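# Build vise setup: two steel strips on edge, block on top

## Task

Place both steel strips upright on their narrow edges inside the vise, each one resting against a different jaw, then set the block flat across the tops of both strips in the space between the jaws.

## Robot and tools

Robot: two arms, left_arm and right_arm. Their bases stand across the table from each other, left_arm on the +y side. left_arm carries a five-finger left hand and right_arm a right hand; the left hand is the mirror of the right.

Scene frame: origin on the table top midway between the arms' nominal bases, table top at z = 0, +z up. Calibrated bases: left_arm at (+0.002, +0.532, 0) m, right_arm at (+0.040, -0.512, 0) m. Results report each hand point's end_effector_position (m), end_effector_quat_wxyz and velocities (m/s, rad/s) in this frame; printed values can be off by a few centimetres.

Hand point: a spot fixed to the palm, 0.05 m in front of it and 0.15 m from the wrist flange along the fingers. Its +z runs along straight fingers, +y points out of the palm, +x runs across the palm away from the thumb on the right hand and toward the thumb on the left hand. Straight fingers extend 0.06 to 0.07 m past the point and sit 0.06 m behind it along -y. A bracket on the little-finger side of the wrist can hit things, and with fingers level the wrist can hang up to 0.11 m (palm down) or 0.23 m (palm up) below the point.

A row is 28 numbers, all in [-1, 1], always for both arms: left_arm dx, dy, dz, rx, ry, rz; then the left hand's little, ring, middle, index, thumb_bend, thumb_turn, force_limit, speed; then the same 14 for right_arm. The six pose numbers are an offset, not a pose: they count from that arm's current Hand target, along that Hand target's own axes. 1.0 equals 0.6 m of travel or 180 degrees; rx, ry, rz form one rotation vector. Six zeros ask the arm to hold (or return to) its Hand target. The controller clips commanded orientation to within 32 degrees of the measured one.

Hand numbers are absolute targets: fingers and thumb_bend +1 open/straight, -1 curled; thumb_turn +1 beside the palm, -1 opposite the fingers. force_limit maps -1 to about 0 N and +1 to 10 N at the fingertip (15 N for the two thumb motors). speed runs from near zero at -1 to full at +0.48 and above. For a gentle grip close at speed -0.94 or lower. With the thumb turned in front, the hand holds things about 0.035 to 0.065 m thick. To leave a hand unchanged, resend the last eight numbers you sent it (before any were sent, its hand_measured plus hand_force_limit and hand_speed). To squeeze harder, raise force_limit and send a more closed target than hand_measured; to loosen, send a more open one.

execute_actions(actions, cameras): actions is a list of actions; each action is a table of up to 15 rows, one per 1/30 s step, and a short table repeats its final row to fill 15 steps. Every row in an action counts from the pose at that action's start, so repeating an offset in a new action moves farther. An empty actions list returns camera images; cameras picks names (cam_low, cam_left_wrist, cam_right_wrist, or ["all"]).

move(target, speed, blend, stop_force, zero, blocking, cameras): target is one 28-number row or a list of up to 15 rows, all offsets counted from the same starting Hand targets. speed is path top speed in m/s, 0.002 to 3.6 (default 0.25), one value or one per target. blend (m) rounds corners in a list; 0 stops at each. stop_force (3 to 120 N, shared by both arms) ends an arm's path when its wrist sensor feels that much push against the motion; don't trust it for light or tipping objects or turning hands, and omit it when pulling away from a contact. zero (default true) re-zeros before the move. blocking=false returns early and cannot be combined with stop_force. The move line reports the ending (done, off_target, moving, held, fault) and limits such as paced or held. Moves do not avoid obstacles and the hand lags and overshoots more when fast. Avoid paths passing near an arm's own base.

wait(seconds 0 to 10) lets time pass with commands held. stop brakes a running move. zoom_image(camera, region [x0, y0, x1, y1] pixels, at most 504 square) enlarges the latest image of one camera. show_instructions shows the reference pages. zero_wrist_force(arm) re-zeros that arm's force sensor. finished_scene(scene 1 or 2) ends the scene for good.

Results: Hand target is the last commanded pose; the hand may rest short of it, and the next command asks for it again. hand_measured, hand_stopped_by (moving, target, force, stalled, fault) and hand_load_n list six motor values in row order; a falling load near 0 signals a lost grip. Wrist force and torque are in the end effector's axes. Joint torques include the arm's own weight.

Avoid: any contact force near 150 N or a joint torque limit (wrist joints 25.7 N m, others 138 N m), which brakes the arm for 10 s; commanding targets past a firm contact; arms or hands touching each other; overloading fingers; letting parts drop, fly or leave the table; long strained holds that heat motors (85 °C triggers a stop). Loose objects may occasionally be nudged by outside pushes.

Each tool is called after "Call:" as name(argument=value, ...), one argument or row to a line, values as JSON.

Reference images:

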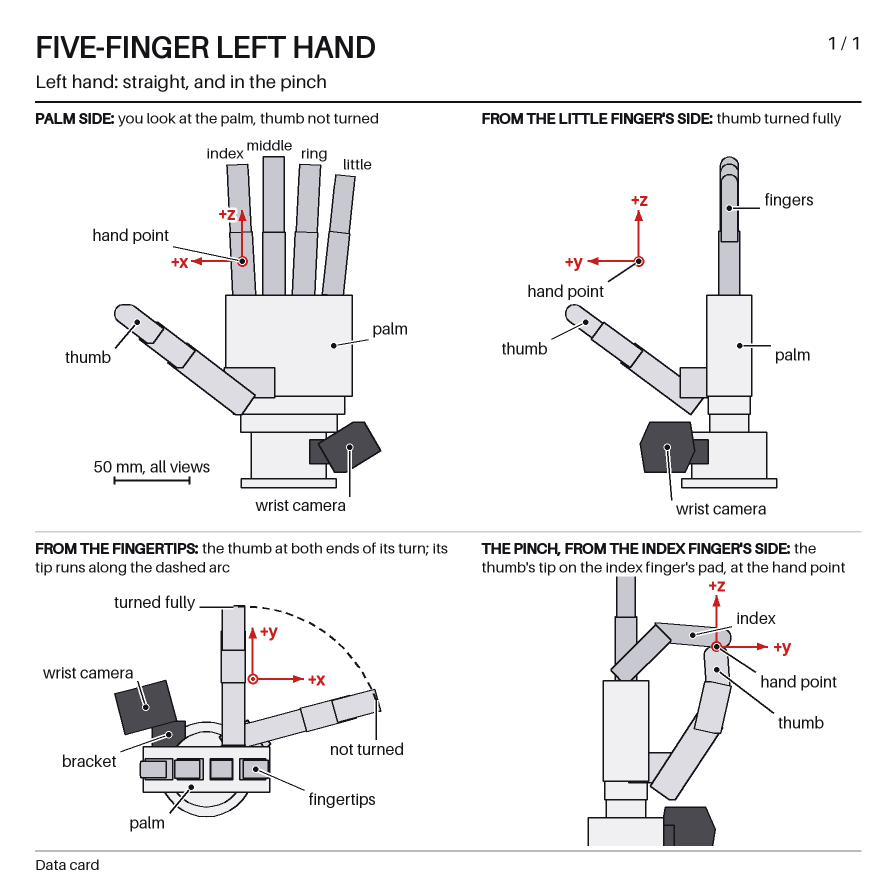

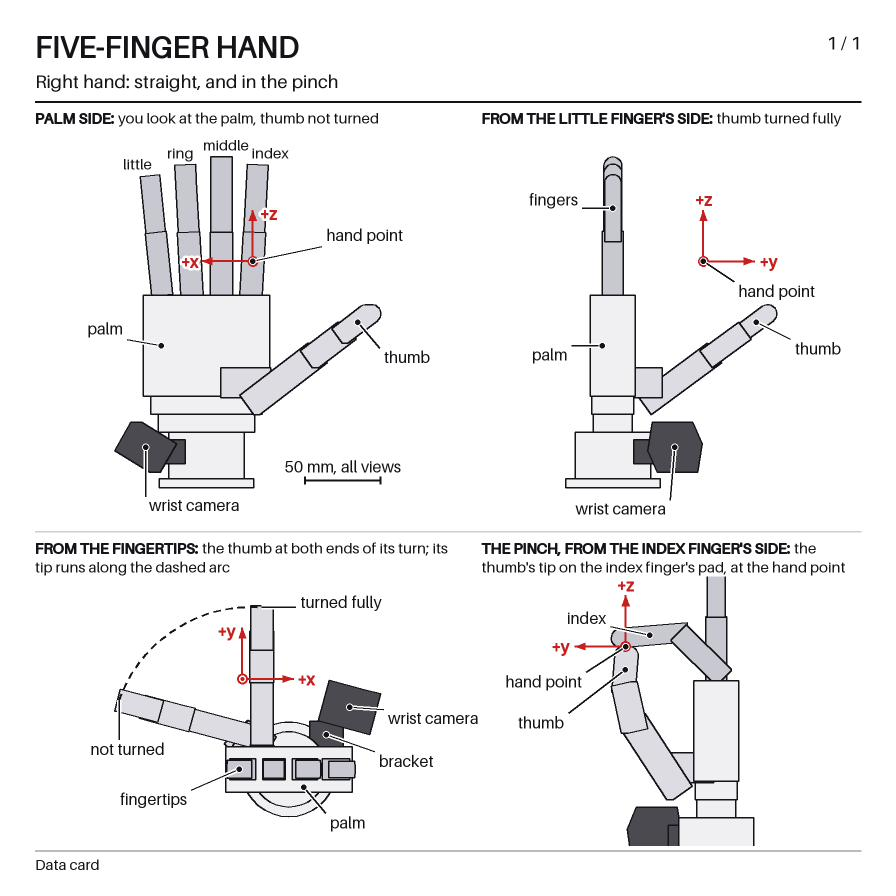

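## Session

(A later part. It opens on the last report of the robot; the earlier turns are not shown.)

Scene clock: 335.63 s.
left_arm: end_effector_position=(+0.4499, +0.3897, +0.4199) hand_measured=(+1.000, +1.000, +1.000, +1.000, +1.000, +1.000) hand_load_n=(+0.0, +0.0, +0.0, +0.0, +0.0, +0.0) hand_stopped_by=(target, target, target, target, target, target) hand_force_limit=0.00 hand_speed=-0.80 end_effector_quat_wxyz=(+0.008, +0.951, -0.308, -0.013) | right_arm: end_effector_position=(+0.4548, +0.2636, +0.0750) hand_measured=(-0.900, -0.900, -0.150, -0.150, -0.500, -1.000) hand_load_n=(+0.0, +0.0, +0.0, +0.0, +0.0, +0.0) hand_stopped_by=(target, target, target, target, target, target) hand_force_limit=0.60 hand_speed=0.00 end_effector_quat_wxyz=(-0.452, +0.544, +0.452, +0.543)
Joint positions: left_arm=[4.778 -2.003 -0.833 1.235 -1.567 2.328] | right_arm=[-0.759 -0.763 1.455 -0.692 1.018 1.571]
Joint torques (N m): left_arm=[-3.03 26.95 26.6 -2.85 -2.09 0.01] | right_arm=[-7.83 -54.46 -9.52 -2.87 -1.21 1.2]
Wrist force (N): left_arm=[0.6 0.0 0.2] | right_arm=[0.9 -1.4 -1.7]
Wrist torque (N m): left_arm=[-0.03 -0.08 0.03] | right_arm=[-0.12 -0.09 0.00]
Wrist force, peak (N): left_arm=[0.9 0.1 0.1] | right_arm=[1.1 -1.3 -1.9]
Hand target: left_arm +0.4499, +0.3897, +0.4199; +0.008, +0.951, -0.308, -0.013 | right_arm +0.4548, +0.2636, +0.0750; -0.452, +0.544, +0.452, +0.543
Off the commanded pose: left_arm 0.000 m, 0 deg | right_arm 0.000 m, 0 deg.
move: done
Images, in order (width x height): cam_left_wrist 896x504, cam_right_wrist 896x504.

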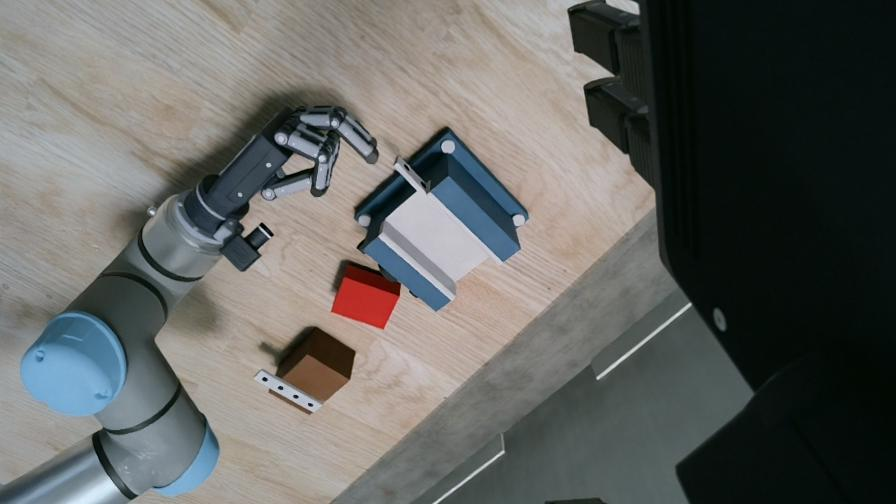

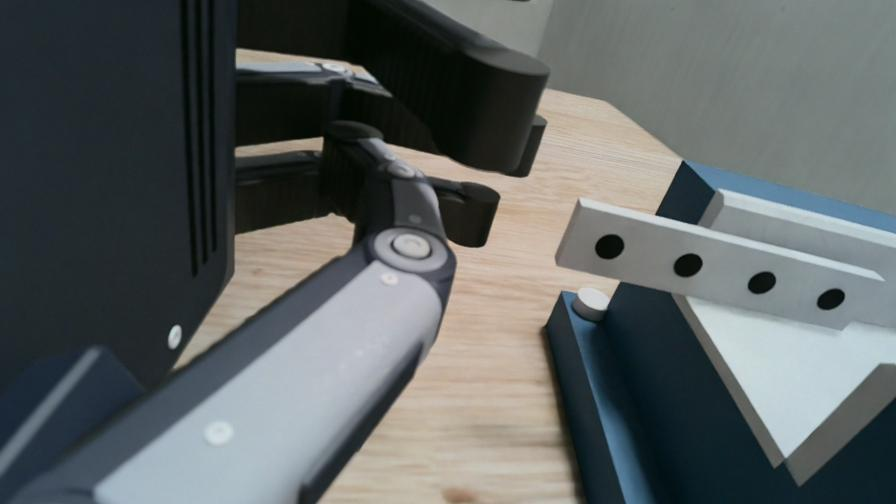

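Call:
move(
  target=[0,0,0,0,0,0,1,1,1,1,1,1,0,-0.8,0,0,-0.0083,0,0,0,-0.9,-0.9,-0.15,-0.15,-0.5,-1,0.6,0],
  speed=0.03,
)

Call:
move(
  target=[0,0,0,0,0,0,1,1,1,1,1,1,0,-0.8,0,0.1,0,0,0,0,-0.9,-0.9,-0.15,-0.15,-0.5,-1,0.6,0],
  speed=0.015,
  stop_force=3,
  cameras=["cam_right_wrist","cam_left_wrist"],
)

Call:
zoom_image(
  camera="cam_left_wrist",
  region=[340, 110, 520, 290],
)

Call:
zoom_image(
  camera="cam_right_wrist",
  region=[396, 120, 896, 504],
)

Scene clock: 374.17 s.
left_arm: end_effector_position=(+0.4499, +0.3897, +0.4199) hand_measured=(+1.000, +1.000, +1.000, +1.000, +1.000, +1.000) hand_load_n=(+0.0, +0.0, +0.0, +0.0, +0.0, +0.0) hand_stopped_by=(target, target, target, target, target, target) hand_force_limit=0.00 hand_speed=-0.80 end_effector_quat_wxyz=(+0.008, +0.951, -0.308, -0.013) | right_arm: end_effector_position=(+0.4539, +0.2588, +0.0750) hand_measured=(-0.900, -0.900, -0.150, -0.150, -0.500, -1.000) hand_load_n=(+0.5, +0.0, +0.0, +0.0, +0.0, +0.0) hand_stopped_by=(target, target, target, target, target, target) hand_force_limit=0.60 hand_speed=0.00 end_effector_quat_wxyz=(-0.452, +0.544, +0.452, +0.543)
Joint positions: left_arm=[4.778 -2.003 -0.833 1.235 -1.567 2.328] | right_arm=[-0.763 -0.771 1.473 -0.7 1.014 1.571]
Joint torques (N m): left_arm=[-3.5 27.08 27.12 -2.94 -2.01 0.03] | right_arm=[-7.7 -53.13 -9.41 -2.9 -2.01 0.76]
Wrist force (N): left_arm=[0.4 0.3 0.0] | right_arm=[0.7 -1.3 -1.8]
Wrist torque (N m): left_arm=[0.03 -0.06 0.00] | right_arm=[-0.09 -0.06 -0.01]
Wrist force, peak (N): left_arm=[0.7 0.4 0.1] | right_arm=[0.5 -1.3 -2.2]
Hand target: left_arm +0.4499, +0.3897, +0.4199; +0.008, +0.951, -0.308, -0.013 | right_arm +0.4538, +0.2587, +0.0750; -0.452, +0.544, +0.452, +0.543
Off the commanded pose: left_arm 0.000 m, 0 deg | right_arm 0.000 m, 0 deg.
move: done

Scene clock: 379.03 s.
left_arm: end_effector_position=(+0.4499, +0.3897, +0.4199) hand_measured=(+1.000, +1.000, +1.000, +1.000, +1.000, +1.000) hand_load_n=(+0.0, +0.0, +0.0, +0.0, +0.0, +0.0) hand_stopped_by=(target, target, target, target, target, target) hand_force_limit=0.00 hand_speed=-0.80 end_effector_quat_wxyz=(+0.008, +0.951, -0.308, -0.013) | right_arm: end_effector_position=(+0.5128, +0.2477, +0.0749) hand_measured=(-0.900, -0.900, -0.150, -0.150, -0.500, -1.000) hand_load_n=(+0.0, +0.0, +0.0, +0.0, +0.0, +0.5) hand_stopped_by=(target, target, target, target, target, target) hand_force_limit=0.60 hand_speed=0.00 end_effector_quat_wxyz=(-0.452, +0.544, +0.452, +0.543)
Joint positions: left_arm=[4.778 -2.003 -0.833 1.235 -1.567 2.328] | right_arm=[-0.844 -0.729 1.387 -0.657 0.934 1.571]
Joint torques (N m): left_arm=[-3.84 26.31 26.67 -2.81 -1.92 -0.17] | right_arm=[-7.88 -36.43 -26.78 -0.21 -2.13 -1.45]
Wrist force (N): left_arm=[0.3 -0.1 0.2] | right_arm=[0.7 -1.2 -1.8]
Wrist torque (N m): left_arm=[-0.05 -0.05 0.01] | right_arm=[-0.07 -0.08 0.00]
Wrist force, peak (N): left_arm=[0.8 0.2 0.4] | right_arm=[0.9 -1.6 -2.0]
Hand target: left_arm +0.4499, +0.3897, +0.4199; +0.008, +0.951, -0.308, -0.013 | right_arm +0.5128, +0.2477, +0.0749; -0.452, +0.544, +0.452, +0.543
Off the commanded pose: left_arm 0.000 m, 0 deg | right_arm 0.000 m, 0 deg.
move: done
Images, in order (width x height): cam_left_wrist 896x504, cam_right_wrist 896x504.

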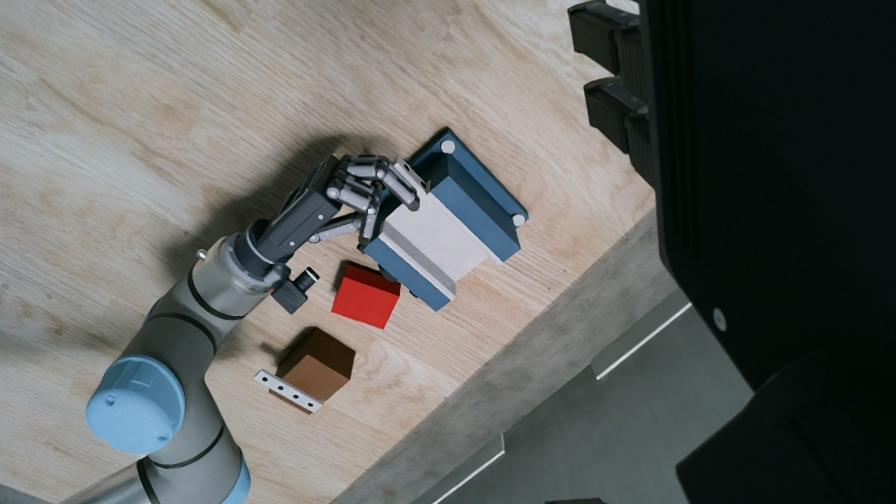

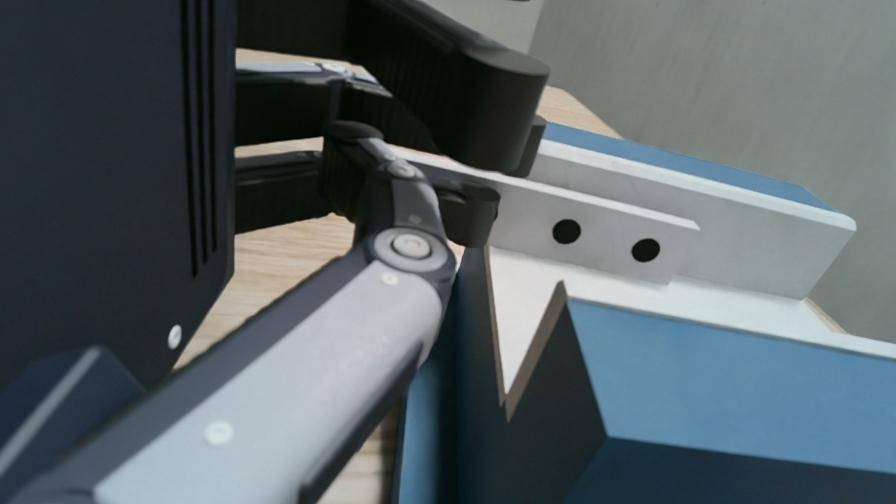

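Scaled by 2.800.

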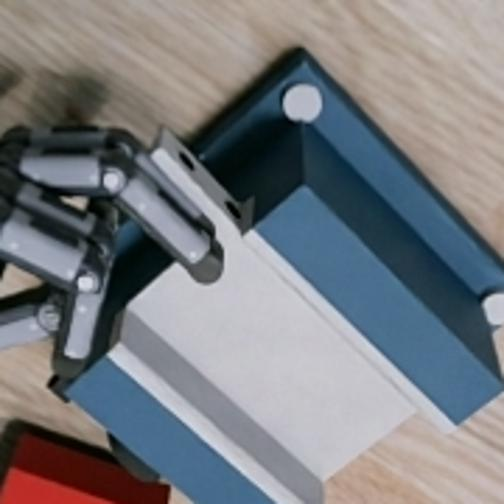

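Scaled by 1.008.

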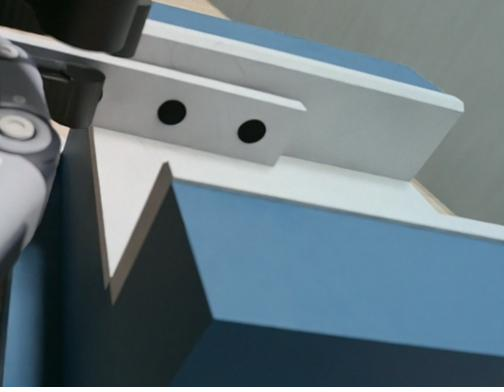

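Call:
move(
  target=[
    [0,0,0,0,0,0,1,1,1,1,1,1,0,-0.8,0,-0.085,-0.002,0,0,0,-0.9,-0.9,-0.15,-0.15,-0.5,-1,0.6,0],
    [0,0,0,0,0,0,1,1,1,1,1,1,0,-0.8,0,-0.085,0.0165,0,0,0,-0.9,-0.9,-0.15,-0.15,-0.5,-1,0.6,0],
  ],
  speed=0.05,
  cameras=["cam_right_wrist","cam_left_wrist"],
)

Call:
zoom_image(
  camera="cam_left_wrist",
  region=[340, 110, 520, 290],
)

Call:
zoom_image(
  camera="cam_left_wrist",
  region=[340, 110, 440, 210],
)

Call:
zoom_image(
  camera="cam_right_wrist",
  region=[396, 120, 896, 504],
)

Scene clock: 401.93 s.
left_arm: end_effector_position=(+0.4499, +0.3897, +0.4199) hand_measured=(+1.000, +1.000, +1.000, +1.000, +1.000, +1.000) hand_load_n=(+0.0, +0.0, +0.0, +0.0, +0.0, +0.0) hand_stopped_by=(target, target, target, target, target, target) hand_force_limit=0.00 hand_speed=-0.80 end_effector_quat_wxyz=(+0.008, +0.951, -0.308, -0.013) | right_arm: end_effector_position=(+0.4645, +0.2667, +0.0750) hand_measured=(-0.900, -0.900, -0.150, -0.150, -0.500, -1.000) hand_load_n=(+0.0, +0.0, +0.0, +0.0, +0.0, +0.0) hand_stopped_by=(target, target, target, target, target, target) hand_force_limit=0.60 hand_speed=0.00 end_effector_quat_wxyz=(-0.452, +0.544, +0.452, +0.543)
Joint positions: left_arm=[4.778 -2.003 -0.833 1.235 -1.567 2.328] | right_arm=[-0.767 -0.749 1.427 -0.677 1.01 1.571]
Joint torques (N m): left_arm=[-4.12 27.03 26.96 -2.71 -2.16 -0.12] | right_arm=[10.33 -35.41 -26.75 -0.25 1.95 -0.07]
Wrist force (N): left_arm=[0.6 0.3 0.2] | right_arm=[0.8 -1.3 -1.8]
Wrist torque (N m): left_arm=[0.03 -0.09 0.01] | right_arm=[-0.08 -0.08 0.00]
Wrist force, peak (N): left_arm=[0.8 0.2 0.3] | right_arm=[0.8 -1.3 -2.1]
Hand target: left_arm +0.4499, +0.3897, +0.4199; +0.008, +0.951, -0.308, -0.013 | right_arm +0.4645, +0.2668, +0.0750; -0.452, +0.544, +0.452, +0.543
Off the commanded pose: left_arm 0.000 m, 0 deg | right_arm 0.000 m, 0 deg.
move: done
Images, in order (width x height): cam_left_wrist 896x504, cam_right_wrist 896x504.

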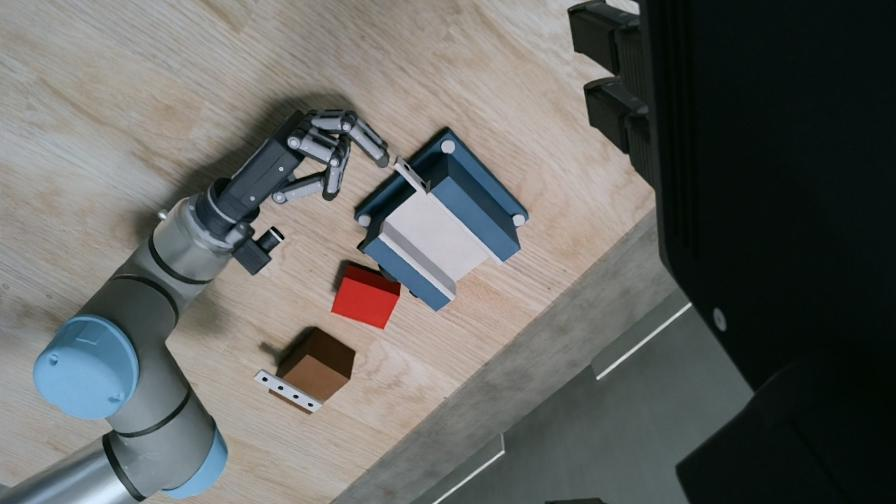

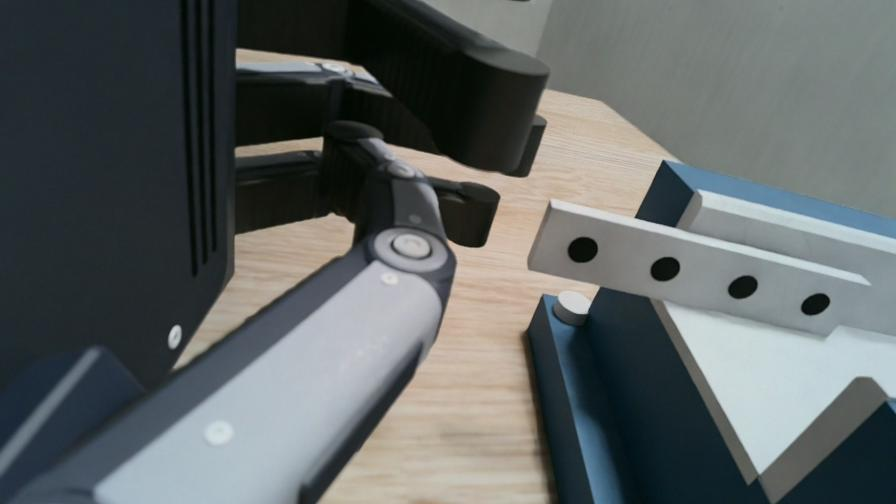

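Scaled by 2.800.

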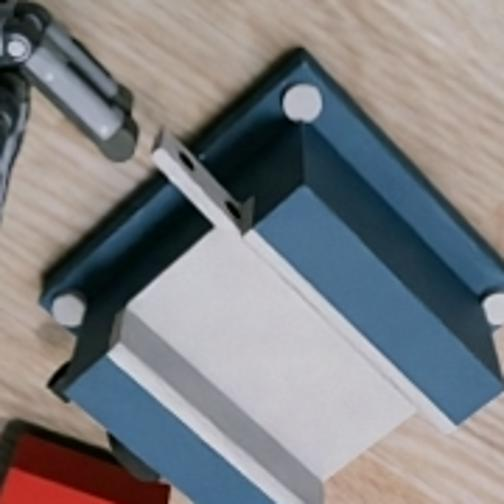

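Scaled by 5.040.

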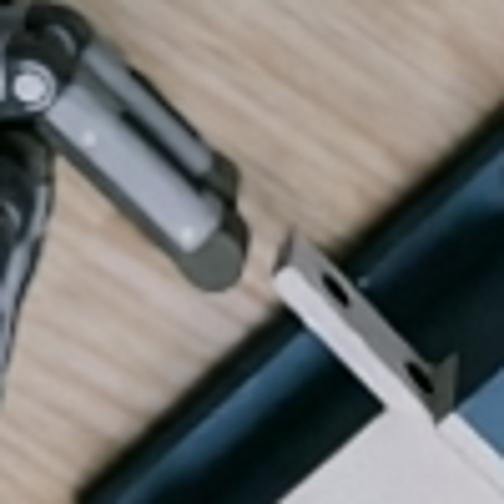

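Scaled by 1.008.

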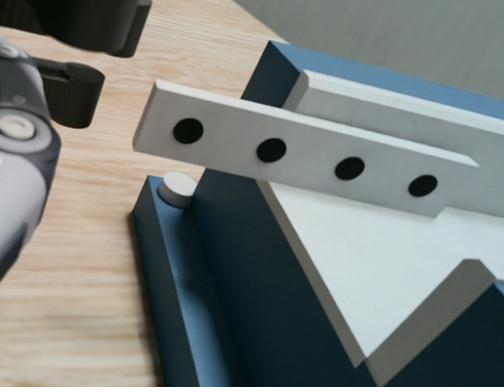

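Call:
move(
  target=[0,0,0,0,0,0,1,1,1,1,1,1,0,-0.8,0,0.085,0,0,0,0,-0.9,-0.9,-0.15,-0.15,-0.5,-1,0.6,0],
  speed=0.015,
  stop_force=3,
  cameras=["cam_right_wrist","cam_left_wrist"],
)

Call:
zoom_image(
  camera="cam_left_wrist",
  region=[370, 130, 490, 250],
)

Call:
zoom_image(
  camera="cam_right_wrist",
  region=[396, 120, 896, 504],
)

Scene clock: 420.50 s.
left_arm: end_effector_position=(+0.4499, +0.3897, +0.4199) hand_measured=(+1.000, +1.000, +1.000, +1.000, +1.000, +1.000) hand_load_n=(+0.0, +0.0, +0.0, +0.0, +0.5, +0.0) hand_stopped_by=(target, target, target, target, target, target) hand_force_limit=0.00 hand_speed=-0.80 end_effector_quat_wxyz=(+0.008, +0.951, -0.308, -0.013) | right_arm: end_effector_position=(+0.5132, +0.2577, +0.0749) hand_measured=(-0.900, -0.900, -0.150, -0.150, -0.500, -1.000) hand_load_n=(+0.0, +0.0, -2.0, +0.0, +0.0, +0.0) hand_stopped_by=(target, target, target, target, target, target) hand_force_limit=0.60 hand_speed=0.00 end_effector_quat_wxyz=(-0.452, +0.544, +0.452, +0.543)
Joint positions: left_arm=[4.778 -2.003 -0.833 1.235 -1.567 2.328] | right_arm=[-0.833 -0.713 1.354 -0.64 0.945 1.571]
Joint torques (N m): left_arm=[-4.05 27.4 27.09 -2.47 -1.94 -0.57] | right_arm=[10.05 -55.93 -10.18 -2.93 2.04 -1.2]
Wrist force (N): left_arm=[0.3 0.3 0.2] | right_arm=[1.7 -2.9 -2.7]
Wrist torque (N m): left_arm=[0.03 -0.05 0.00] | right_arm=[-0.12 -0.08 -0.03]
Wrist force, peak (N): left_arm=[0.8 0.3 0.0] | right_arm=[1.6 -5.4 -3.1]
Hand target: left_arm +0.4499, +0.3897, +0.4199; +0.008, +0.951, -0.308, -0.013 | right_arm +0.5132, +0.2577, +0.0749; -0.452, +0.544, +0.452, +0.543 (not the last commanded pose)
Off the commanded pose: left_arm 0.000 m, 0 deg | right_arm 0.001 m, 0 deg.
move: contact (right_arm)
Images, in order (width x height): cam_left_wrist 896x504, cam_right_wrist 896x504.

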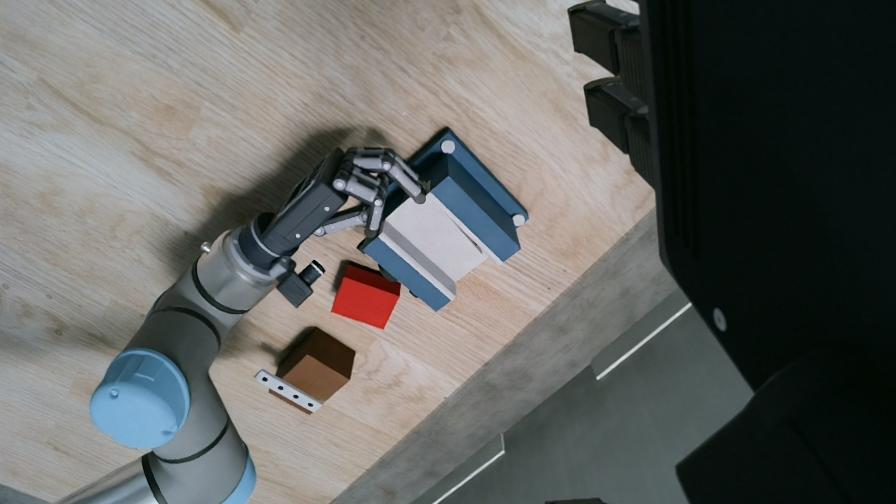

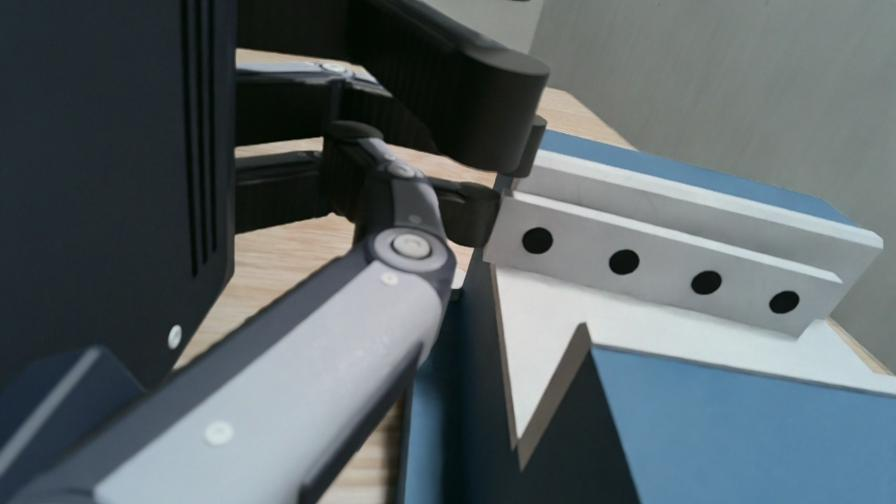

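Scaled by 4.200.

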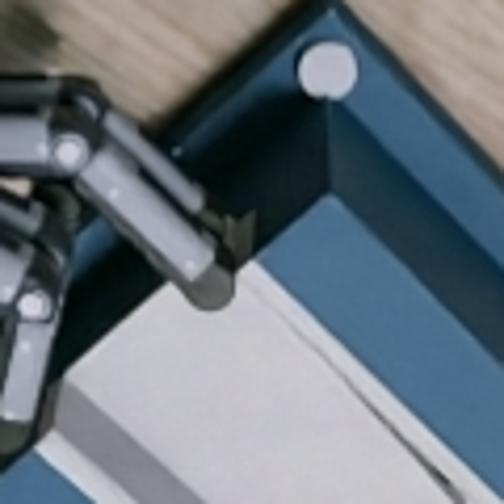

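Scaled by 1.008.

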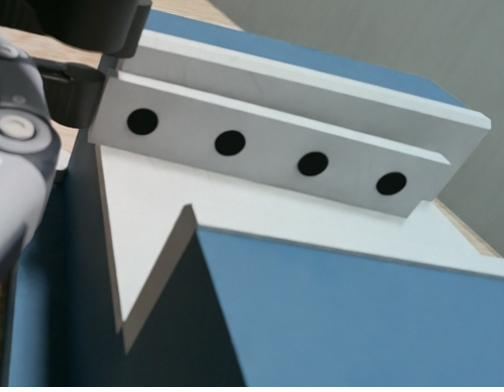

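Call:
move(
  target=[
    [0,0,0,0,0,0,1,1,1,1,1,1,0,-0.8,0,-0.1,0,0,0,0,-0.9,-0.9,-0.15,-0.15,-0.5,-1,0.6,0],
    [0,0,0,0,0,0,1,1,1,1,1,1,0,-0.8,0.308,-0.1,0,0,0,0,-0.9,-0.9,-0.15,-0.15,-0.5,-1,0.6,0],
    [0,0,0,0,0,0,1,1,1,1,1,1,0,-0.8,0.308,-0.0502,-0.5816,0,0,0,-0.9,-0.9,-0.15,-0.15,-0.5,-1,0.6,0],
  ],
  speed=[0.06,0.15,0.2],
  blend=[0.01,0.05,0],
)

Call:
move(
  target=[0,0,0,0,0,0,1,1,1,1,1,1,0,-0.8,0,0,0,0,-0.5,0,-0.9,-0.9,0.1,0.08,0.3,-1,0.7,0.2],
  speed=0.25,
  cameras=["cam_right_wrist","cam_left_wrist"],
)

Call:
zoom_image(
  camera="cam_left_wrist",
  region=[340, 110, 540, 310],
)

Scene clock: 442.97 s.
left_arm: end_effector_position=(+0.4499, +0.3897, +0.4199) hand_measured=(+1.000, +1.000, +1.000, +1.000, +1.000, +1.000) hand_load_n=(+0.0, +0.0, +0.0, +0.0, +0.0, +0.0) hand_stopped_by=(target, target, target, target, target, target) hand_force_limit=0.00 hand_speed=-0.80 end_effector_quat_wxyz=(+0.008, +0.951, -0.308, -0.013) | right_arm: end_effector_position=(+0.4199, -0.0797, +0.2600) hand_measured=(-0.900, -0.900, -0.150, -0.150, -0.500, -1.000) hand_load_n=(+0.0, +0.0, +0.0, +0.0, +0.0, +0.0) hand_stopped_by=(target, target, target, target, target, target) hand_force_limit=0.60 hand_speed=0.00 end_effector_quat_wxyz=(-0.452, +0.544, +0.452, +0.543)
Joint positions: left_arm=[4.778 -2.003 -0.833 1.235 -1.567 2.328] | right_arm=[-1.376 -1.637 2.16 -0.521 0.402 1.57]
Joint torques (N m): left_arm=[-3.97 26.86 26.8 -2.48 -2.01 -0.64] | right_arm=[-8.81 -23.08 -10.8 -2.11 -2.09 1.71]
Wrist force (N): left_arm=[0.2 0.0 0.0] | right_arm=[0.9 -1.4 -1.8]
Wrist torque (N m): left_arm=[-0.01 -0.03 0.00] | right_arm=[-0.11 -0.12 -0.02]
Wrist force, peak (N): left_arm=[0.8 0.2 -0.1] | right_arm=[1.4 -3.3 -3.1]
Hand target: left_arm +0.4499, +0.3897, +0.4199; +0.008, +0.951, -0.308, -0.013 | right_arm +0.4199, -0.0797, +0.2600; -0.452, +0.544, +0.452, +0.543
Off the commanded pose: left_arm 0.000 m, 0 deg | right_arm 0.000 m, 0 deg.
move: done

Scene clock: 446.73 s.
left_arm: end_effector_position=(+0.4499, +0.3897, +0.4199) hand_measured=(+1.000, +1.000, +1.000, +1.000, +1.000, +1.000) hand_load_n=(+0.0, -0.5, +0.0, +0.0, +0.0, +0.0) hand_stopped_by=(target, target, target, target, target, target) hand_force_limit=0.00 hand_speed=-0.80 end_effector_quat_wxyz=(+0.008, +0.951, -0.308, -0.013) | right_arm: end_effector_position=(+0.4199, -0.0797, +0.2600) hand_measured=(-0.900, -0.900, +0.100, +0.080, +0.300, -1.000) hand_load_n=(-0.5, +0.0, +0.0, +0.0, +0.0, +0.0) hand_stopped_by=(target, target, target, target, target, target) hand_force_limit=0.70 hand_speed=0.20 end_effector_quat_wxyz=(+0.000, +0.769, +0.639, +0.000)
Joint positions: left_arm=[4.778 -2.003 -0.833 1.235 -1.567 2.328] | right_arm=[-0.86 -0.889 0.844 1.617 1.571 0.917]
Joint torques (N m): left_arm=[-4.11 27.59 27.25 -2.32 -1.81 -0.81] | right_arm=[11.17 -33.18 -27.96 3.53 2.27 1.54]
Wrist force (N): left_arm=[0.2 0.1 0.1] | right_arm=[0.1 0.1 0.4]
Wrist torque (N m): left_arm=[0.00 -0.02 0.00] | right_arm=[-0.01 -0.08 -0.04]
Wrist force, peak (N): left_arm=[0.8 0.0 0.3] | right_arm=[0.8 -1.8 -1.9]
Hand target: left_arm +0.4499, +0.3897, +0.4199; +0.008, +0.951, -0.308, -0.013 | right_arm +0.4199, -0.0797, +0.2600; +0.000, +0.769, +0.639, -0.001
Off the commanded pose: left_arm 0.000 m, 0 deg | right_arm 0.000 m, 0 deg.
move: done
Images, in order (width x height): cam_left_wrist 896x504, cam_right_wrist 896x504.

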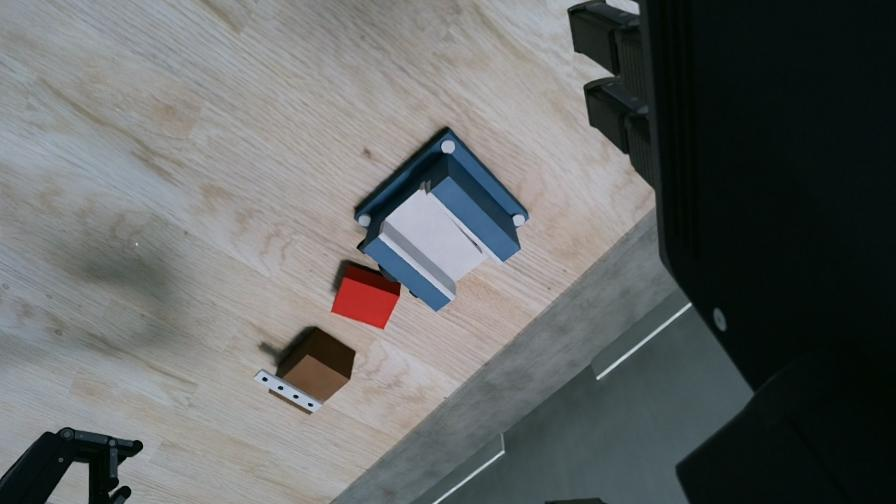

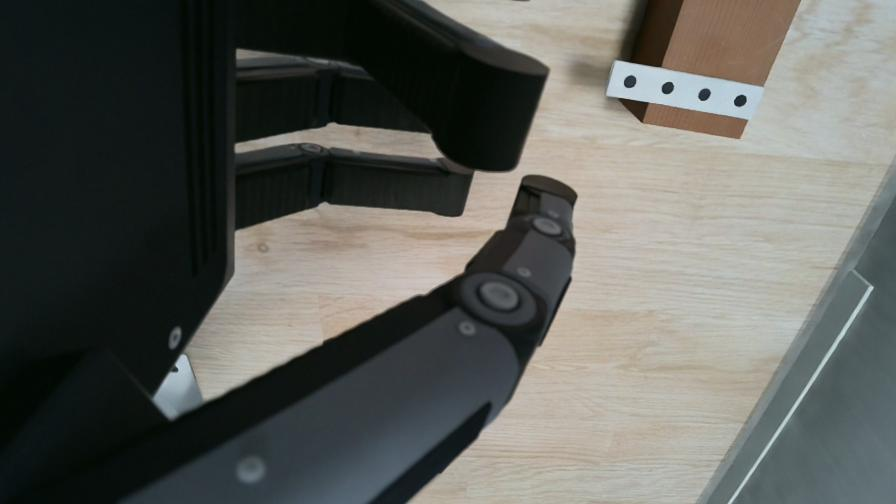

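Scaled by 2.520.

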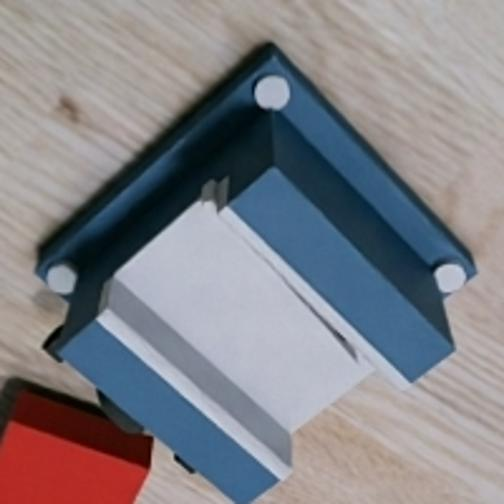

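Call:
move(
  target=[0,0,0,0,0,0,1,1,1,1,1,1,0,-0.8,0.0019,0.0768,0.3242,0,0,-0.023,-0.9,-0.9,0.1,0.08,0.3,-1,0.7,0.2],
  speed=0.12,
  cameras=["cam_right_wrist"],
)

Scene clock: 463.23 s.
left_arm: end_effector_position=(+0.4499, +0.3897, +0.4199) hand_measured=(+1.000, +1.000, +1.000, +1.000, +1.000, +1.000) hand_load_n=(+0.0, +0.0, +0.0, +0.0, +0.0, +0.0) hand_stopped_by=(target, target, target, target, target, target) hand_force_limit=0.00 hand_speed=-0.80 end_effector_quat_wxyz=(+0.008, +0.951, -0.308, -0.013) | right_arm: end_effector_position=(+0.4652, -0.0872, +0.0656) hand_measured=(-0.900, -0.900, +0.100, +0.080, +0.300, -1.000) hand_load_n=(+0.0, +0.0, +0.0, +0.0, +0.0, +0.0) hand_stopped_by=(target, target, target, target, target, target) hand_force_limit=0.70 hand_speed=0.20 end_effector_quat_wxyz=(+0.000, +0.746, +0.666, -0.001)
Joint positions: left_arm=[4.778 -2.003 -0.833 1.235 -1.567 2.328] | right_arm=[-0.924 -0.756 1.116 1.212 1.571 0.781]
Joint torques (N m): left_arm=[-4.33 28.15 26.48 -2.1 -1.68 -0.93] | right_arm=[-8.13 -35.37 -8.74 0.75 -1.34 -1.75]
Wrist force (N): left_arm=[0.4 0.2 0.2] | right_arm=[-0.2 -0.1 0.2]
Wrist torque (N m): left_arm=[0.01 -0.06 0.01] | right_arm=[-0.02 0.00 0.03]
Wrist force, peak (N): left_arm=[0.8 0.1 -0.1] | right_arm=[-0.2 -0.1 1.0]
Hand target: left_arm +0.4499, +0.3897, +0.4199; +0.008, +0.951, -0.308, -0.013 | right_arm +0.4652, -0.0872, +0.0655; +0.000, +0.746, +0.666, -0.001
Off the commanded pose: left_arm 0.000 m, 0 deg | right_arm 0.000 m, 0 deg.
move: done
Images, in order (width x height): cam_right_wrist 896x504.

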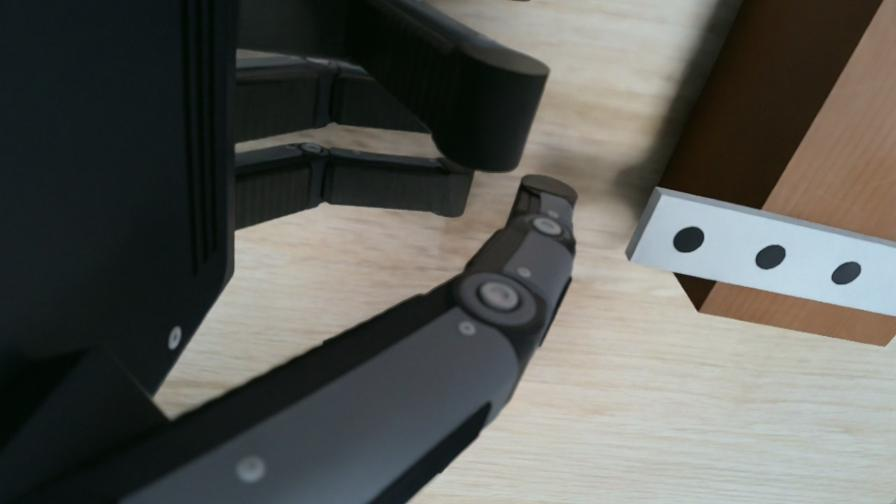

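Call:
move(
  target=[
    [0,0,0,0,0,0,1,1,1,1,1,1,0,-0.8,0.0062,0.02,0,0,0,0,-0.9,-0.9,0.1,0.08,0.3,-1,0.7,0.2],
    [0,0,0,0,0,0,1,1,1,1,1,1,0,-0.8,0.0062,0.0885,0,0,0,0,-0.9,-0.9,0.1,0.08,0.3,-1,0.7,0.2],
  ],
  speed=0.04,
  stop_force=3,
)

Call:
move(
  target=[0,0,0,0,0,0,1,1,1,1,1,1,0,-0.8,0,0,0,0,0,0,-0.9,-0.9,0.1,0.08,0.0,-1,0.7,-0.7],
  speed=0.02,
)

Call:
move(
  target=[0,0,0,0,0,0,1,1,1,1,1,1,0,-0.8,0,0,0,0,0,0,-0.9,-0.9,-0.4,-0.4,0.0,-1,0.5,-0.85],
  speed=0.02,
  cameras=["cam_right_wrist"],
)

Scene clock: 477.90 s.
left_arm: end_effector_position=(+0.4499, +0.3897, +0.4199) hand_measured=(+1.000, +1.000, +1.000, +1.000, +1.000, +1.000) hand_load_n=(+0.0, +0.0, -0.5, +0.0, +0.0, +0.0) hand_stopped_by=(target, target, target, target, target, target) hand_force_limit=0.00 hand_speed=-0.80 end_effector_quat_wxyz=(+0.008, +0.951, -0.308, -0.013) | right_arm: end_effector_position=(+0.5184, -0.0894, +0.0654) hand_measured=(-0.900, -0.900, +0.100, +0.080, +0.300, -1.000) hand_load_n=(+0.0, +0.0, +0.0, +0.0, +0.0, +0.0) hand_stopped_by=(target, target, target, target, target, target) hand_force_limit=0.70 hand_speed=0.20 end_effector_quat_wxyz=(+0.000, +0.746, +0.666, -0.001)
Joint positions: left_arm=[4.778 -2.003 -0.833 1.235 -1.567 2.328] | right_arm=[-0.98 -0.668 0.952 1.287 1.571 0.725]
Joint torques (N m): left_arm=[-3.49 28.67 26.8 -2.12 -1.9 -1.14] | right_arm=[-7.79 -37.94 -27.18 3.61 1.76 -1.78]
Wrist force (N): left_arm=[0.3 0.1 0.0] | right_arm=[0.1 -0.2 0.0]
Wrist torque (N m): left_arm=[0.01 -0.04 0.00] | right_arm=[-0.03 -0.05 0.03]
Wrist force, peak (N): left_arm=[0.8 0.2 0.2] | right_arm=[-0.4 -0.3 0.6]
Hand target: left_arm +0.4499, +0.3897, +0.4199; +0.008, +0.951, -0.308, -0.013 | right_arm +0.5184, -0.0894, +0.0654; +0.000, +0.746, +0.666, -0.001
Off the commanded pose: left_arm 0.000 m, 0 deg | right_arm 0.000 m, 0 deg.
move: done

Scene clock: 478.87 s.
left_arm: end_effector_position=(+0.4499, +0.3897, +0.4199) hand_measured=(+1.000, +1.000, +1.000, +1.000, +1.000, +1.000) hand_load_n=(+0.0, +0.0, +0.0, +0.0, +0.0, +0.0) hand_stopped_by=(target, target, target, target, target, target) hand_force_limit=0.00 hand_speed=-0.80 end_effector_quat_wxyz=(+0.008, +0.951, -0.308, -0.013) | right_arm: end_effector_position=(+0.5184, -0.0894, +0.0654) hand_measured=(-0.900, -0.900, +0.100, +0.080, +0.000, -1.000) hand_load_n=(+0.0, +0.0, +0.0, +0.0, +0.0, +0.0) hand_stopped_by=(target, target, target, target, target, target) hand_force_limit=0.70 hand_speed=-0.70 end_effector_quat_wxyz=(+0.000, +0.746, +0.666, -0.001)
Joint positions: left_arm=[4.778 -2.003 -0.833 1.235 -1.567 2.328] | right_arm=[-0.98 -0.668 0.952 1.287 1.571 0.725]
Joint torques (N m): left_arm=[-3.97 28.78 26.49 -2.07 -1.93 -1.11] | right_arm=[-8.01 -37.93 -27.09 3.48 1.77 -1.75]
Wrist force (N): left_arm=[0.5 0.1 0.0] | right_arm=[-0.1 -0.2 0.1]
Wrist torque (N m): left_arm=[0.00 -0.07 0.02] | right_arm=[-0.03 -0.02 0.02]
Wrist force, peak (N): left_arm=[0.3 0.2 0.6] | right_arm=[0.1 -0.2 0.5]
Hand target: left_arm +0.4499, +0.3897, +0.4199; +0.008, +0.951, -0.308, -0.013 | right_arm +0.5184, -0.0894, +0.0654; +0.000, +0.746, +0.666, -0.001
Off the commanded pose: left_arm 0.000 m, 0 deg | right_arm 0.000 m, 0 deg.
move: done

Scene clock: 479.73 s.
left_arm: end_effector_position=(+0.4499, +0.3897, +0.4199) hand_measured=(+1.000, +1.000, +1.000, +1.000, +1.000, +1.000) hand_load_n=(+0.0, +0.0, +0.0, +0.0, +0.0, +0.0) hand_stopped_by=(target, target, target, target, target, target) hand_force_limit=0.00 hand_speed=-0.80 end_effector_quat_wxyz=(+0.008, +0.951, -0.308, -0.013) | right_arm: end_effector_position=(+0.5184, -0.0894, +0.0654) hand_measured=(-0.900, -0.900, -0.146, -0.166, +0.000, -1.000) hand_load_n=(+0.0, +0.0, +10.0, +13.0, +1.5, -1.0) hand_stopped_by=(target, target, force, force, target, target) hand_force_limit=0.50 hand_speed=-0.85 end_effector_quat_wxyz=(+0.000, +0.746, +0.666, -0.001)
Joint positions: left_arm=[4.778 -2.003 -0.833 1.235 -1.567 2.328] | right_arm=[-0.98 -0.668 0.952 1.287 1.571 0.725]
Joint torques (N m): left_arm=[-4.45 28.65 27.17 -1.97 -1.95 -1.05] | right_arm=[-8.02 -39.58 -26.36 3.28 1.82 -1.73]
Wrist force (N): left_arm=[0.4 0.0 0.1] | right_arm=[0.0 0.0 0.7]
Wrist torque (N m): left_arm=[-0.02 -0.06 0.01] | right_arm=[0.03 -0.04 0.03]
Wrist force, peak (N): left_arm=[0.5 0.3 0.4] | right_arm=[0.0 0.0 1.2]
Hand target: left_arm +0.4499, +0.3897, +0.4199; +0.008, +0.951, -0.308, -0.013 | right_arm +0.5184, -0.0894, +0.0654; +0.000, +0.746, +0.666, -0.001
Off the commanded pose: left_arm 0.000 m, 0 deg | right_arm 0.000 m, 0 deg.
move: done
Images, in order (width x height): cam_right_wrist 896x504.

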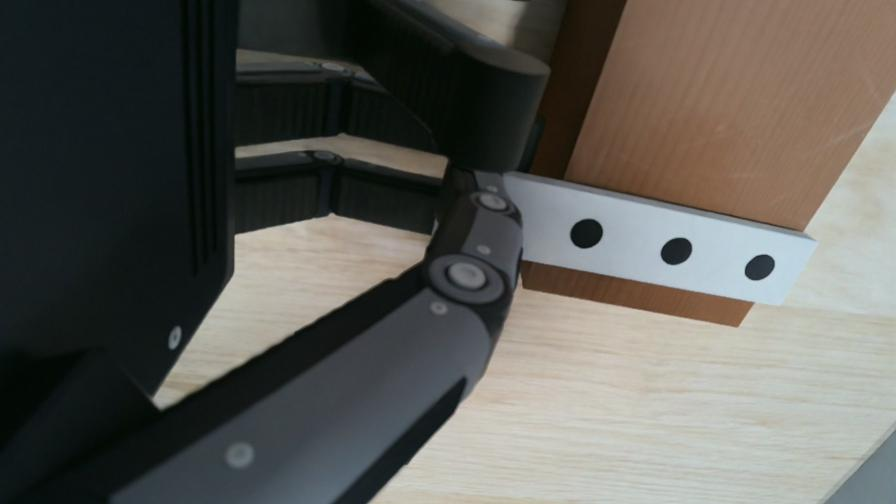

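Call:
move(
  target=[0,0,0,0,0,0,1,1,1,1,1,1,0,-0.8,0,-0.0233,0,0,0,0,-0.9,-0.9,-0.4,-0.4,0.0,-1,0.5,-0.85],
  speed=0.02,
)

Call:
move(
  target=[0,0,0,0,0,0,1,1,1,1,1,1,0,-0.8,0,0,0,0,0,0,-0.9,-0.9,0.1,0.08,0.0,-1,0.5,-0.7],
  speed=0.02,
)

Call:
move(
  target=[
    [0,0,0,0,0,0,1,1,1,1,1,1,0,-0.8,0,0,0,0,0,0,-0.9,-0.9,0.1,0.08,0.2,-1,0.5,-0.6],
    [0,0,0,0,0,0,1,1,1,1,1,1,0,-0.8,0,0.0215,0,0,0,0,-0.9,-0.9,0.1,0.08,0.2,-1,0.5,-0.6],
    [0,0,0,0,0,0,1,1,1,1,1,1,0,-0.8,0,0.0215,0,0,0,0,-0.9,-0.9,0.1,0.08,0.0,-1,0.5,-0.7],
  ],
  speed=0.02,
)

Call:
move(
  target=[0,0,0,0,0,0,1,1,1,1,1,1,0,-0.8,0,0,0,0,0,0,-0.9,-0.9,-0.4,-0.4,0.0,-1,0.6,-0.85],
  speed=0.02,
  cameras=["cam_right_wrist"],
)

Scene clock: 489.50 s.
left_arm: end_effector_position=(+0.4499, +0.3897, +0.4199) hand_measured=(+1.000, +1.000, +1.000, +1.000, +1.000, +1.000) hand_load_n=(-0.5, +0.0, +0.0, +0.0, +0.0, +0.0) hand_stopped_by=(target, target, target, target, target, target) hand_force_limit=0.00 hand_speed=-0.80 end_effector_quat_wxyz=(+0.008, +0.951, -0.308, -0.013) | right_arm: end_effector_position=(+0.5046, -0.0878, +0.0654) hand_measured=(-0.900, -0.900, -0.146, -0.166, +0.000, -1.000) hand_load_n=(+0.0, +0.0, +10.5, +13.0, +1.5, -1.0) hand_stopped_by=(target, target, force, force, target, target) hand_force_limit=0.50 hand_speed=-0.85 end_effector_quat_wxyz=(+0.000, +0.746, +0.666, -0.001)
Joint positions: left_arm=[4.778 -2.003 -0.833 1.235 -1.567 2.328] | right_arm=[-0.965 -0.69 0.995 1.267 1.571 0.74]
Joint torques (N m): left_arm=[-3.37 28.48 27.05 -1.84 -1.73 -1.15] | right_arm=[11.28 -55.39 -8.7 0.89 1.03 1.75]
Wrist force (N): left_arm=[0.3 0.3 0.2] | right_arm=[-0.1 -0.2 0.8]
Wrist torque (N m): left_arm=[0.02 -0.05 -0.01] | right_arm=[-0.01 -0.01 -0.06]
Wrist force, peak (N): left_arm=[0.8 0.0 0.0] | right_arm=[0.3 0.0 1.2]
Hand target: left_arm +0.4499, +0.3897, +0.4199; +0.008, +0.951, -0.308, -0.013 | right_arm +0.5045, -0.0878, +0.0654; +0.000, +0.746, +0.666, -0.001
Off the commanded pose: left_arm 0.000 m, 0 deg | right_arm 0.000 m, 0 deg.
move: done

Scene clock: 490.07 s.
left_arm: end_effector_position=(+0.4499, +0.3897, +0.4199) hand_measured=(+1.000, +1.000, +1.000, +1.000, +1.000, +1.000) hand_load_n=(+0.0, +0.0, +0.0, +0.0, +0.0, +0.0) hand_stopped_by=(target, target, target, target, target, target) hand_force_limit=0.00 hand_speed=-0.80 end_effector_quat_wxyz=(+0.008, +0.951, -0.308, -0.013) | right_arm: end_effector_position=(+0.5045, -0.0878, +0.0654) hand_measured=(-0.900, -0.900, +0.100, +0.080, +0.000, -1.000) hand_load_n=(+0.0, +0.0, +0.0, +0.0, +0.0, +0.0) hand_stopped_by=(target, target, target, target, target, target) hand_force_limit=0.50 hand_speed=-0.70 end_effector_quat_wxyz=(+0.000, +0.746, +0.666, -0.001)
Joint positions: left_arm=[4.778 -2.003 -0.833 1.235 -1.567 2.328] | right_arm=[-0.965 -0.69 0.995 1.267 1.571 0.74]
Joint torques (N m): left_arm=[-3.51 28.06 26.71 -1.97 -1.79 -1.19] | right_arm=[10.53 -55.36 -9.27 1.03 0.22 1.83]
Wrist force (N): left_arm=[0.3 0.3 -0.2] | right_arm=[0.1 -0.1 0.2]
Wrist torque (N m): left_arm=[0.05 -0.06 0.00] | right_arm=[-0.03 -0.03 -0.05]
Wrist force, peak (N): left_arm=[0.6 0.2 -0.1] | right_arm=[0.1 -0.5 1.0]
Hand target: left_arm +0.4499, +0.3897, +0.4199; +0.008, +0.951, -0.308, -0.013 | right_arm +0.5045, -0.0878, +0.0654; +0.000, +0.746, +0.666, -0.001
Off the commanded pose: left_arm 0.000 m, 0 deg | right_arm 0.000 m, 0 deg.
move: done

Scene clock: 492.43 s.
left_arm: end_effector_position=(+0.4499, +0.3897, +0.4199) hand_measured=(+1.000, +1.000, +1.000, +1.000, +1.000, +1.000) hand_load_n=(+0.0, +0.0, +0.0, +0.0, +0.0, +0.0) hand_stopped_by=(target, target, target, target, target, target) hand_force_limit=0.00 hand_speed=-0.80 end_effector_quat_wxyz=(+0.008, +0.951, -0.308, -0.013) | right_arm: end_effector_position=(+0.5173, -0.0893, +0.0654) hand_measured=(-0.900, -0.900, +0.100, +0.080, +0.000, -1.000) hand_load_n=(+0.0, +0.0, +0.0, +0.0, +0.0, +0.0) hand_stopped_by=(target, target, target, target, target, target) hand_force_limit=0.50 hand_speed=-0.70 end_effector_quat_wxyz=(+0.000, +0.746, +0.666, -0.001)
Joint positions: left_arm=[4.778 -2.003 -0.833 1.235 -1.567 2.328] | right_arm=[-0.979 -0.67 0.956 1.286 1.571 0.726]
Joint torques (N m): left_arm=[-3.69 28.79 26.91 -1.88 -1.83 -1.36] | right_arm=[-8.5 -38.07 -26.95 3.61 -1.27 -1.69]
Wrist force (N): left_arm=[0.2 0.0 0.1] | right_arm=[-0.1 -0.2 0.0]
Wrist torque (N m): left_arm=[-0.02 -0.03 0.01] | right_arm=[-0.02 -0.02 0.02]
Wrist force, peak (N): left_arm=[0.7 0.0 0.3] | right_arm=[-0.1 0.0 0.5]
Hand target: left_arm +0.4499, +0.3897, +0.4199; +0.008, +0.951, -0.308, -0.013 | right_arm +0.5173, -0.0893, +0.0654; +0.000, +0.746, +0.666, -0.001
Off the commanded pose: left_arm 0.000 m, 0 deg | right_arm 0.000 m, 0 deg.
move: done

Scene clock: 493.30 s.
left_arm: end_effector_position=(+0.4499, +0.3897, +0.4199) hand_measured=(+1.000, +1.000, +1.000, +1.000, +1.000, +1.000) hand_load_n=(+0.0, +0.0, +0.0, +0.0, +0.0, +0.0) hand_stopped_by=(target, target, target, target, target, target) hand_force_limit=0.00 hand_speed=-0.80 end_effector_quat_wxyz=(+0.008, +0.951, -0.308, -0.013) | right_arm: end_effector_position=(+0.5173, -0.0893, +0.0654) hand_measured=(-0.900, -0.900, -0.146, -0.166, +0.000, -1.000) hand_load_n=(+0.0, +0.0, +10.5, +13.0, +1.5, -1.0) hand_stopped_by=(target, target, force, force, target, target) hand_force_limit=0.60 hand_speed=-0.85 end_effector_quat_wxyz=(+0.000, +0.746, +0.666, -0.001)
Joint positions: left_arm=[4.778 -2.003 -0.833 1.235 -1.567 2.328] | right_arm=[-0.979 -0.67 0.956 1.286 1.571 0.726]
Joint torques (N m): left_arm=[-4.28 28.53 26.27 -2.02 -1.76 -1.16] | right_arm=[-7.81 -39.47 -26.9 3.48 -1.22 -1.78]
Wrist force (N): left_arm=[0.4 0.2 -0.1] | right_arm=[0.2 -0.1 0.8]
Wrist torque (N m): left_arm=[0.03 -0.07 0.01] | right_arm=[0.00 -0.07 0.03]
Wrist force, peak (N): left_arm=[0.7 0.3 0.5] | right_arm=[0.1 -0.4 1.1]
Hand target: left_arm +0.4499, +0.3897, +0.4199; +0.008, +0.951, -0.308, -0.013 | right_arm +0.5173, -0.0893, +0.0654; +0.000, +0.746, +0.666, -0.001
Off the commanded pose: left_arm 0.000 m, 0 deg | right_arm 0.000 m, 0 deg.
move: done
Images, in order (width x height): cam_right_wrist 896x504.

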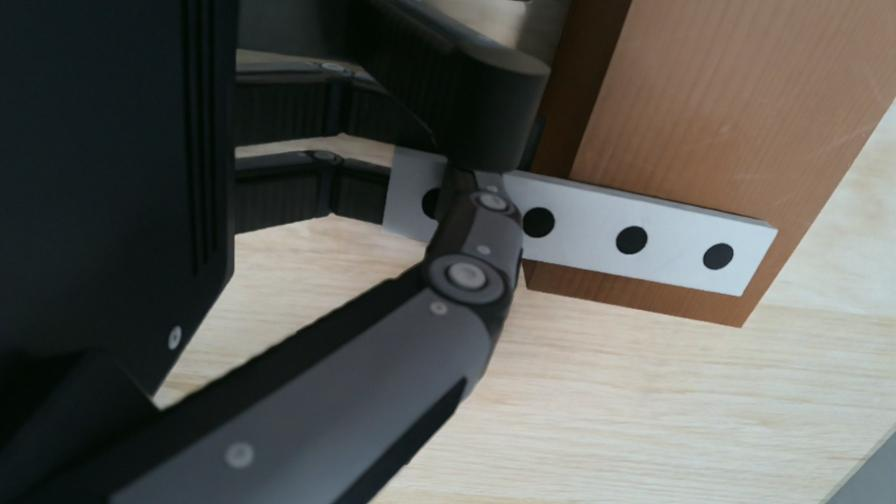

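Call:
move(
  target=[
    [0,0,0,0,0,0,1,1,1,1,1,1,0,-0.8,0,0,-0.06,0,0,0,-0.9,-0.9,-0.4,-0.4,0.0,-1,0.6,-0.85],
    [0,0,0,0,0,0,1,1,1,1,1,1,0,-0.8,0,0,-0.3,0,0,0,-0.9,-0.9,-0.4,-0.4,0.0,-1,0.6,-0.85],
    [0,0,0,0,0,0,1,1,1,1,1,1,0,-0.8,0.149,-0.1547,-0.341,0,0,0,-0.9,-0.9,-0.4,-0.4,0.0,-1,0.6,-0.85],
  ],
  speed=[0.04,0.15,0.15],
  blend=[0.01,0.05,0],
)

Call:
move(
  target=[0,0,0,0,0,0,1,1,1,1,1,1,0,-0.8,0,0,0,0,0.25,0,-0.9,-0.9,-0.4,-0.4,0.0,-1,0.6,-0.85],
  speed=0.2,
)

Scene clock: 518.20 s.
left_arm: end_effector_position=(+0.4499, +0.3897, +0.4199) hand_measured=(+1.000, +1.000, +1.000, +1.000, +1.000, +1.000) hand_load_n=(+0.0, +0.0, +0.0, +0.0, +0.0, +0.0) hand_stopped_by=(target, target, target, target, target, target) hand_force_limit=0.00 hand_speed=-0.80 end_effector_quat_wxyz=(+0.008, +0.951, -0.308, -0.013) | right_arm: end_effector_position=(+0.4346, +0.0091, +0.2695) hand_measured=(-0.900, -0.900, -0.146, -0.166, +0.000, -1.000) hand_load_n=(+0.0, +0.0, +10.5, +13.0, +1.5, -1.0) hand_stopped_by=(target, target, force, force, target, target) hand_force_limit=0.60 hand_speed=-0.85 end_effector_quat_wxyz=(-0.002, +0.743, +0.669, +0.009)
Joint positions: left_arm=[4.778 -2.003 -0.833 1.235 -1.567 2.328] | right_arm=[-0.774 -0.472 0.035 1.989 1.569 0.925]
Joint torques (N m): left_arm=[-3.64 28.77 26.53 -1.73 -1.74 -1.56] | right_arm=[10.32 -42.2 -24.47 3.65 -1.92 1.16]
Wrist force (N): left_arm=[0.4 0.1 0.3] | right_arm=[0.6 -0.2 1.0]
Wrist torque (N m): left_arm=[-0.01 -0.06 0.02] | right_arm=[-0.01 -0.13 -0.02]
Wrist force, peak (N): left_arm=[0.8 0.1 0.0] | right_arm=[0.1 -0.2 1.7]
Hand target: left_arm +0.4499, +0.3897, +0.4199; +0.008, +0.951, -0.308, -0.013 | right_arm +0.4352, +0.0100, +0.2700; +0.000, +0.746, +0.666, -0.001
Off the commanded pose: left_arm 0.000 m, 0 deg | right_arm 0.001 m, 1 deg.
elbow stopped short (right arm): the move would have taken joint 3 (elbow) straighter than the controller allows.
move: done

Scene clock: 520.73 s.
left_arm: end_effector_position=(+0.4499, +0.3897, +0.4199) hand_measured=(+1.000, +1.000, +1.000, +1.000, +1.000, +1.000) hand_load_n=(+0.0, +0.0, +0.0, +0.0, +0.0, +0.0) hand_stopped_by=(target, target, target, target, target, target) hand_force_limit=0.00 hand_speed=-0.80 end_effector_quat_wxyz=(+0.008, +0.951, -0.308, -0.013) | right_arm: end_effector_position=(+0.4352, +0.0101, +0.2700) hand_measured=(-0.900, -0.900, -0.146, -0.166, +0.000, -1.000) hand_load_n=(+0.0, +0.5, +10.5, +13.0, +2.0, -1.0) hand_stopped_by=(target, target, force, force, target, target) hand_force_limit=0.60 hand_speed=-0.85 end_effector_quat_wxyz=(-0.255, +0.689, +0.616, +0.285)
Joint positions: left_arm=[4.778 -2.003 -0.833 1.235 -1.567 2.328] | right_arm=[-1.002 -1.169 1.247 0.92 1.001 0.876]
Joint torques (N m): left_arm=[-3.88 28.84 26.77 -1.84 -1.81 -1.67] | right_arm=[-7.31 -43.77 -11.41 -0.3 -2.75 1.4]
Wrist force (N): left_arm=[0.4 -0.1 0.2] | right_arm=[-0.2 -0.2 -0.4]
Wrist torque (N m): left_arm=[-0.03 -0.06 0.01] | right_arm=[0.03 -0.05 -0.01]
Wrist force, peak (N): left_arm=[0.8 0.3 0.2] | right_arm=[0.5 -0.5 1.1]
Hand target: left_arm +0.4499, +0.3897, +0.4199; +0.008, +0.951, -0.308, -0.013 | right_arm +0.4352, +0.0100, +0.2700; -0.255, +0.689, +0.616, +0.285
Off the commanded pose: left_arm 0.000 m, 0 deg | right_arm 0.000 m, 0 deg.
move: done


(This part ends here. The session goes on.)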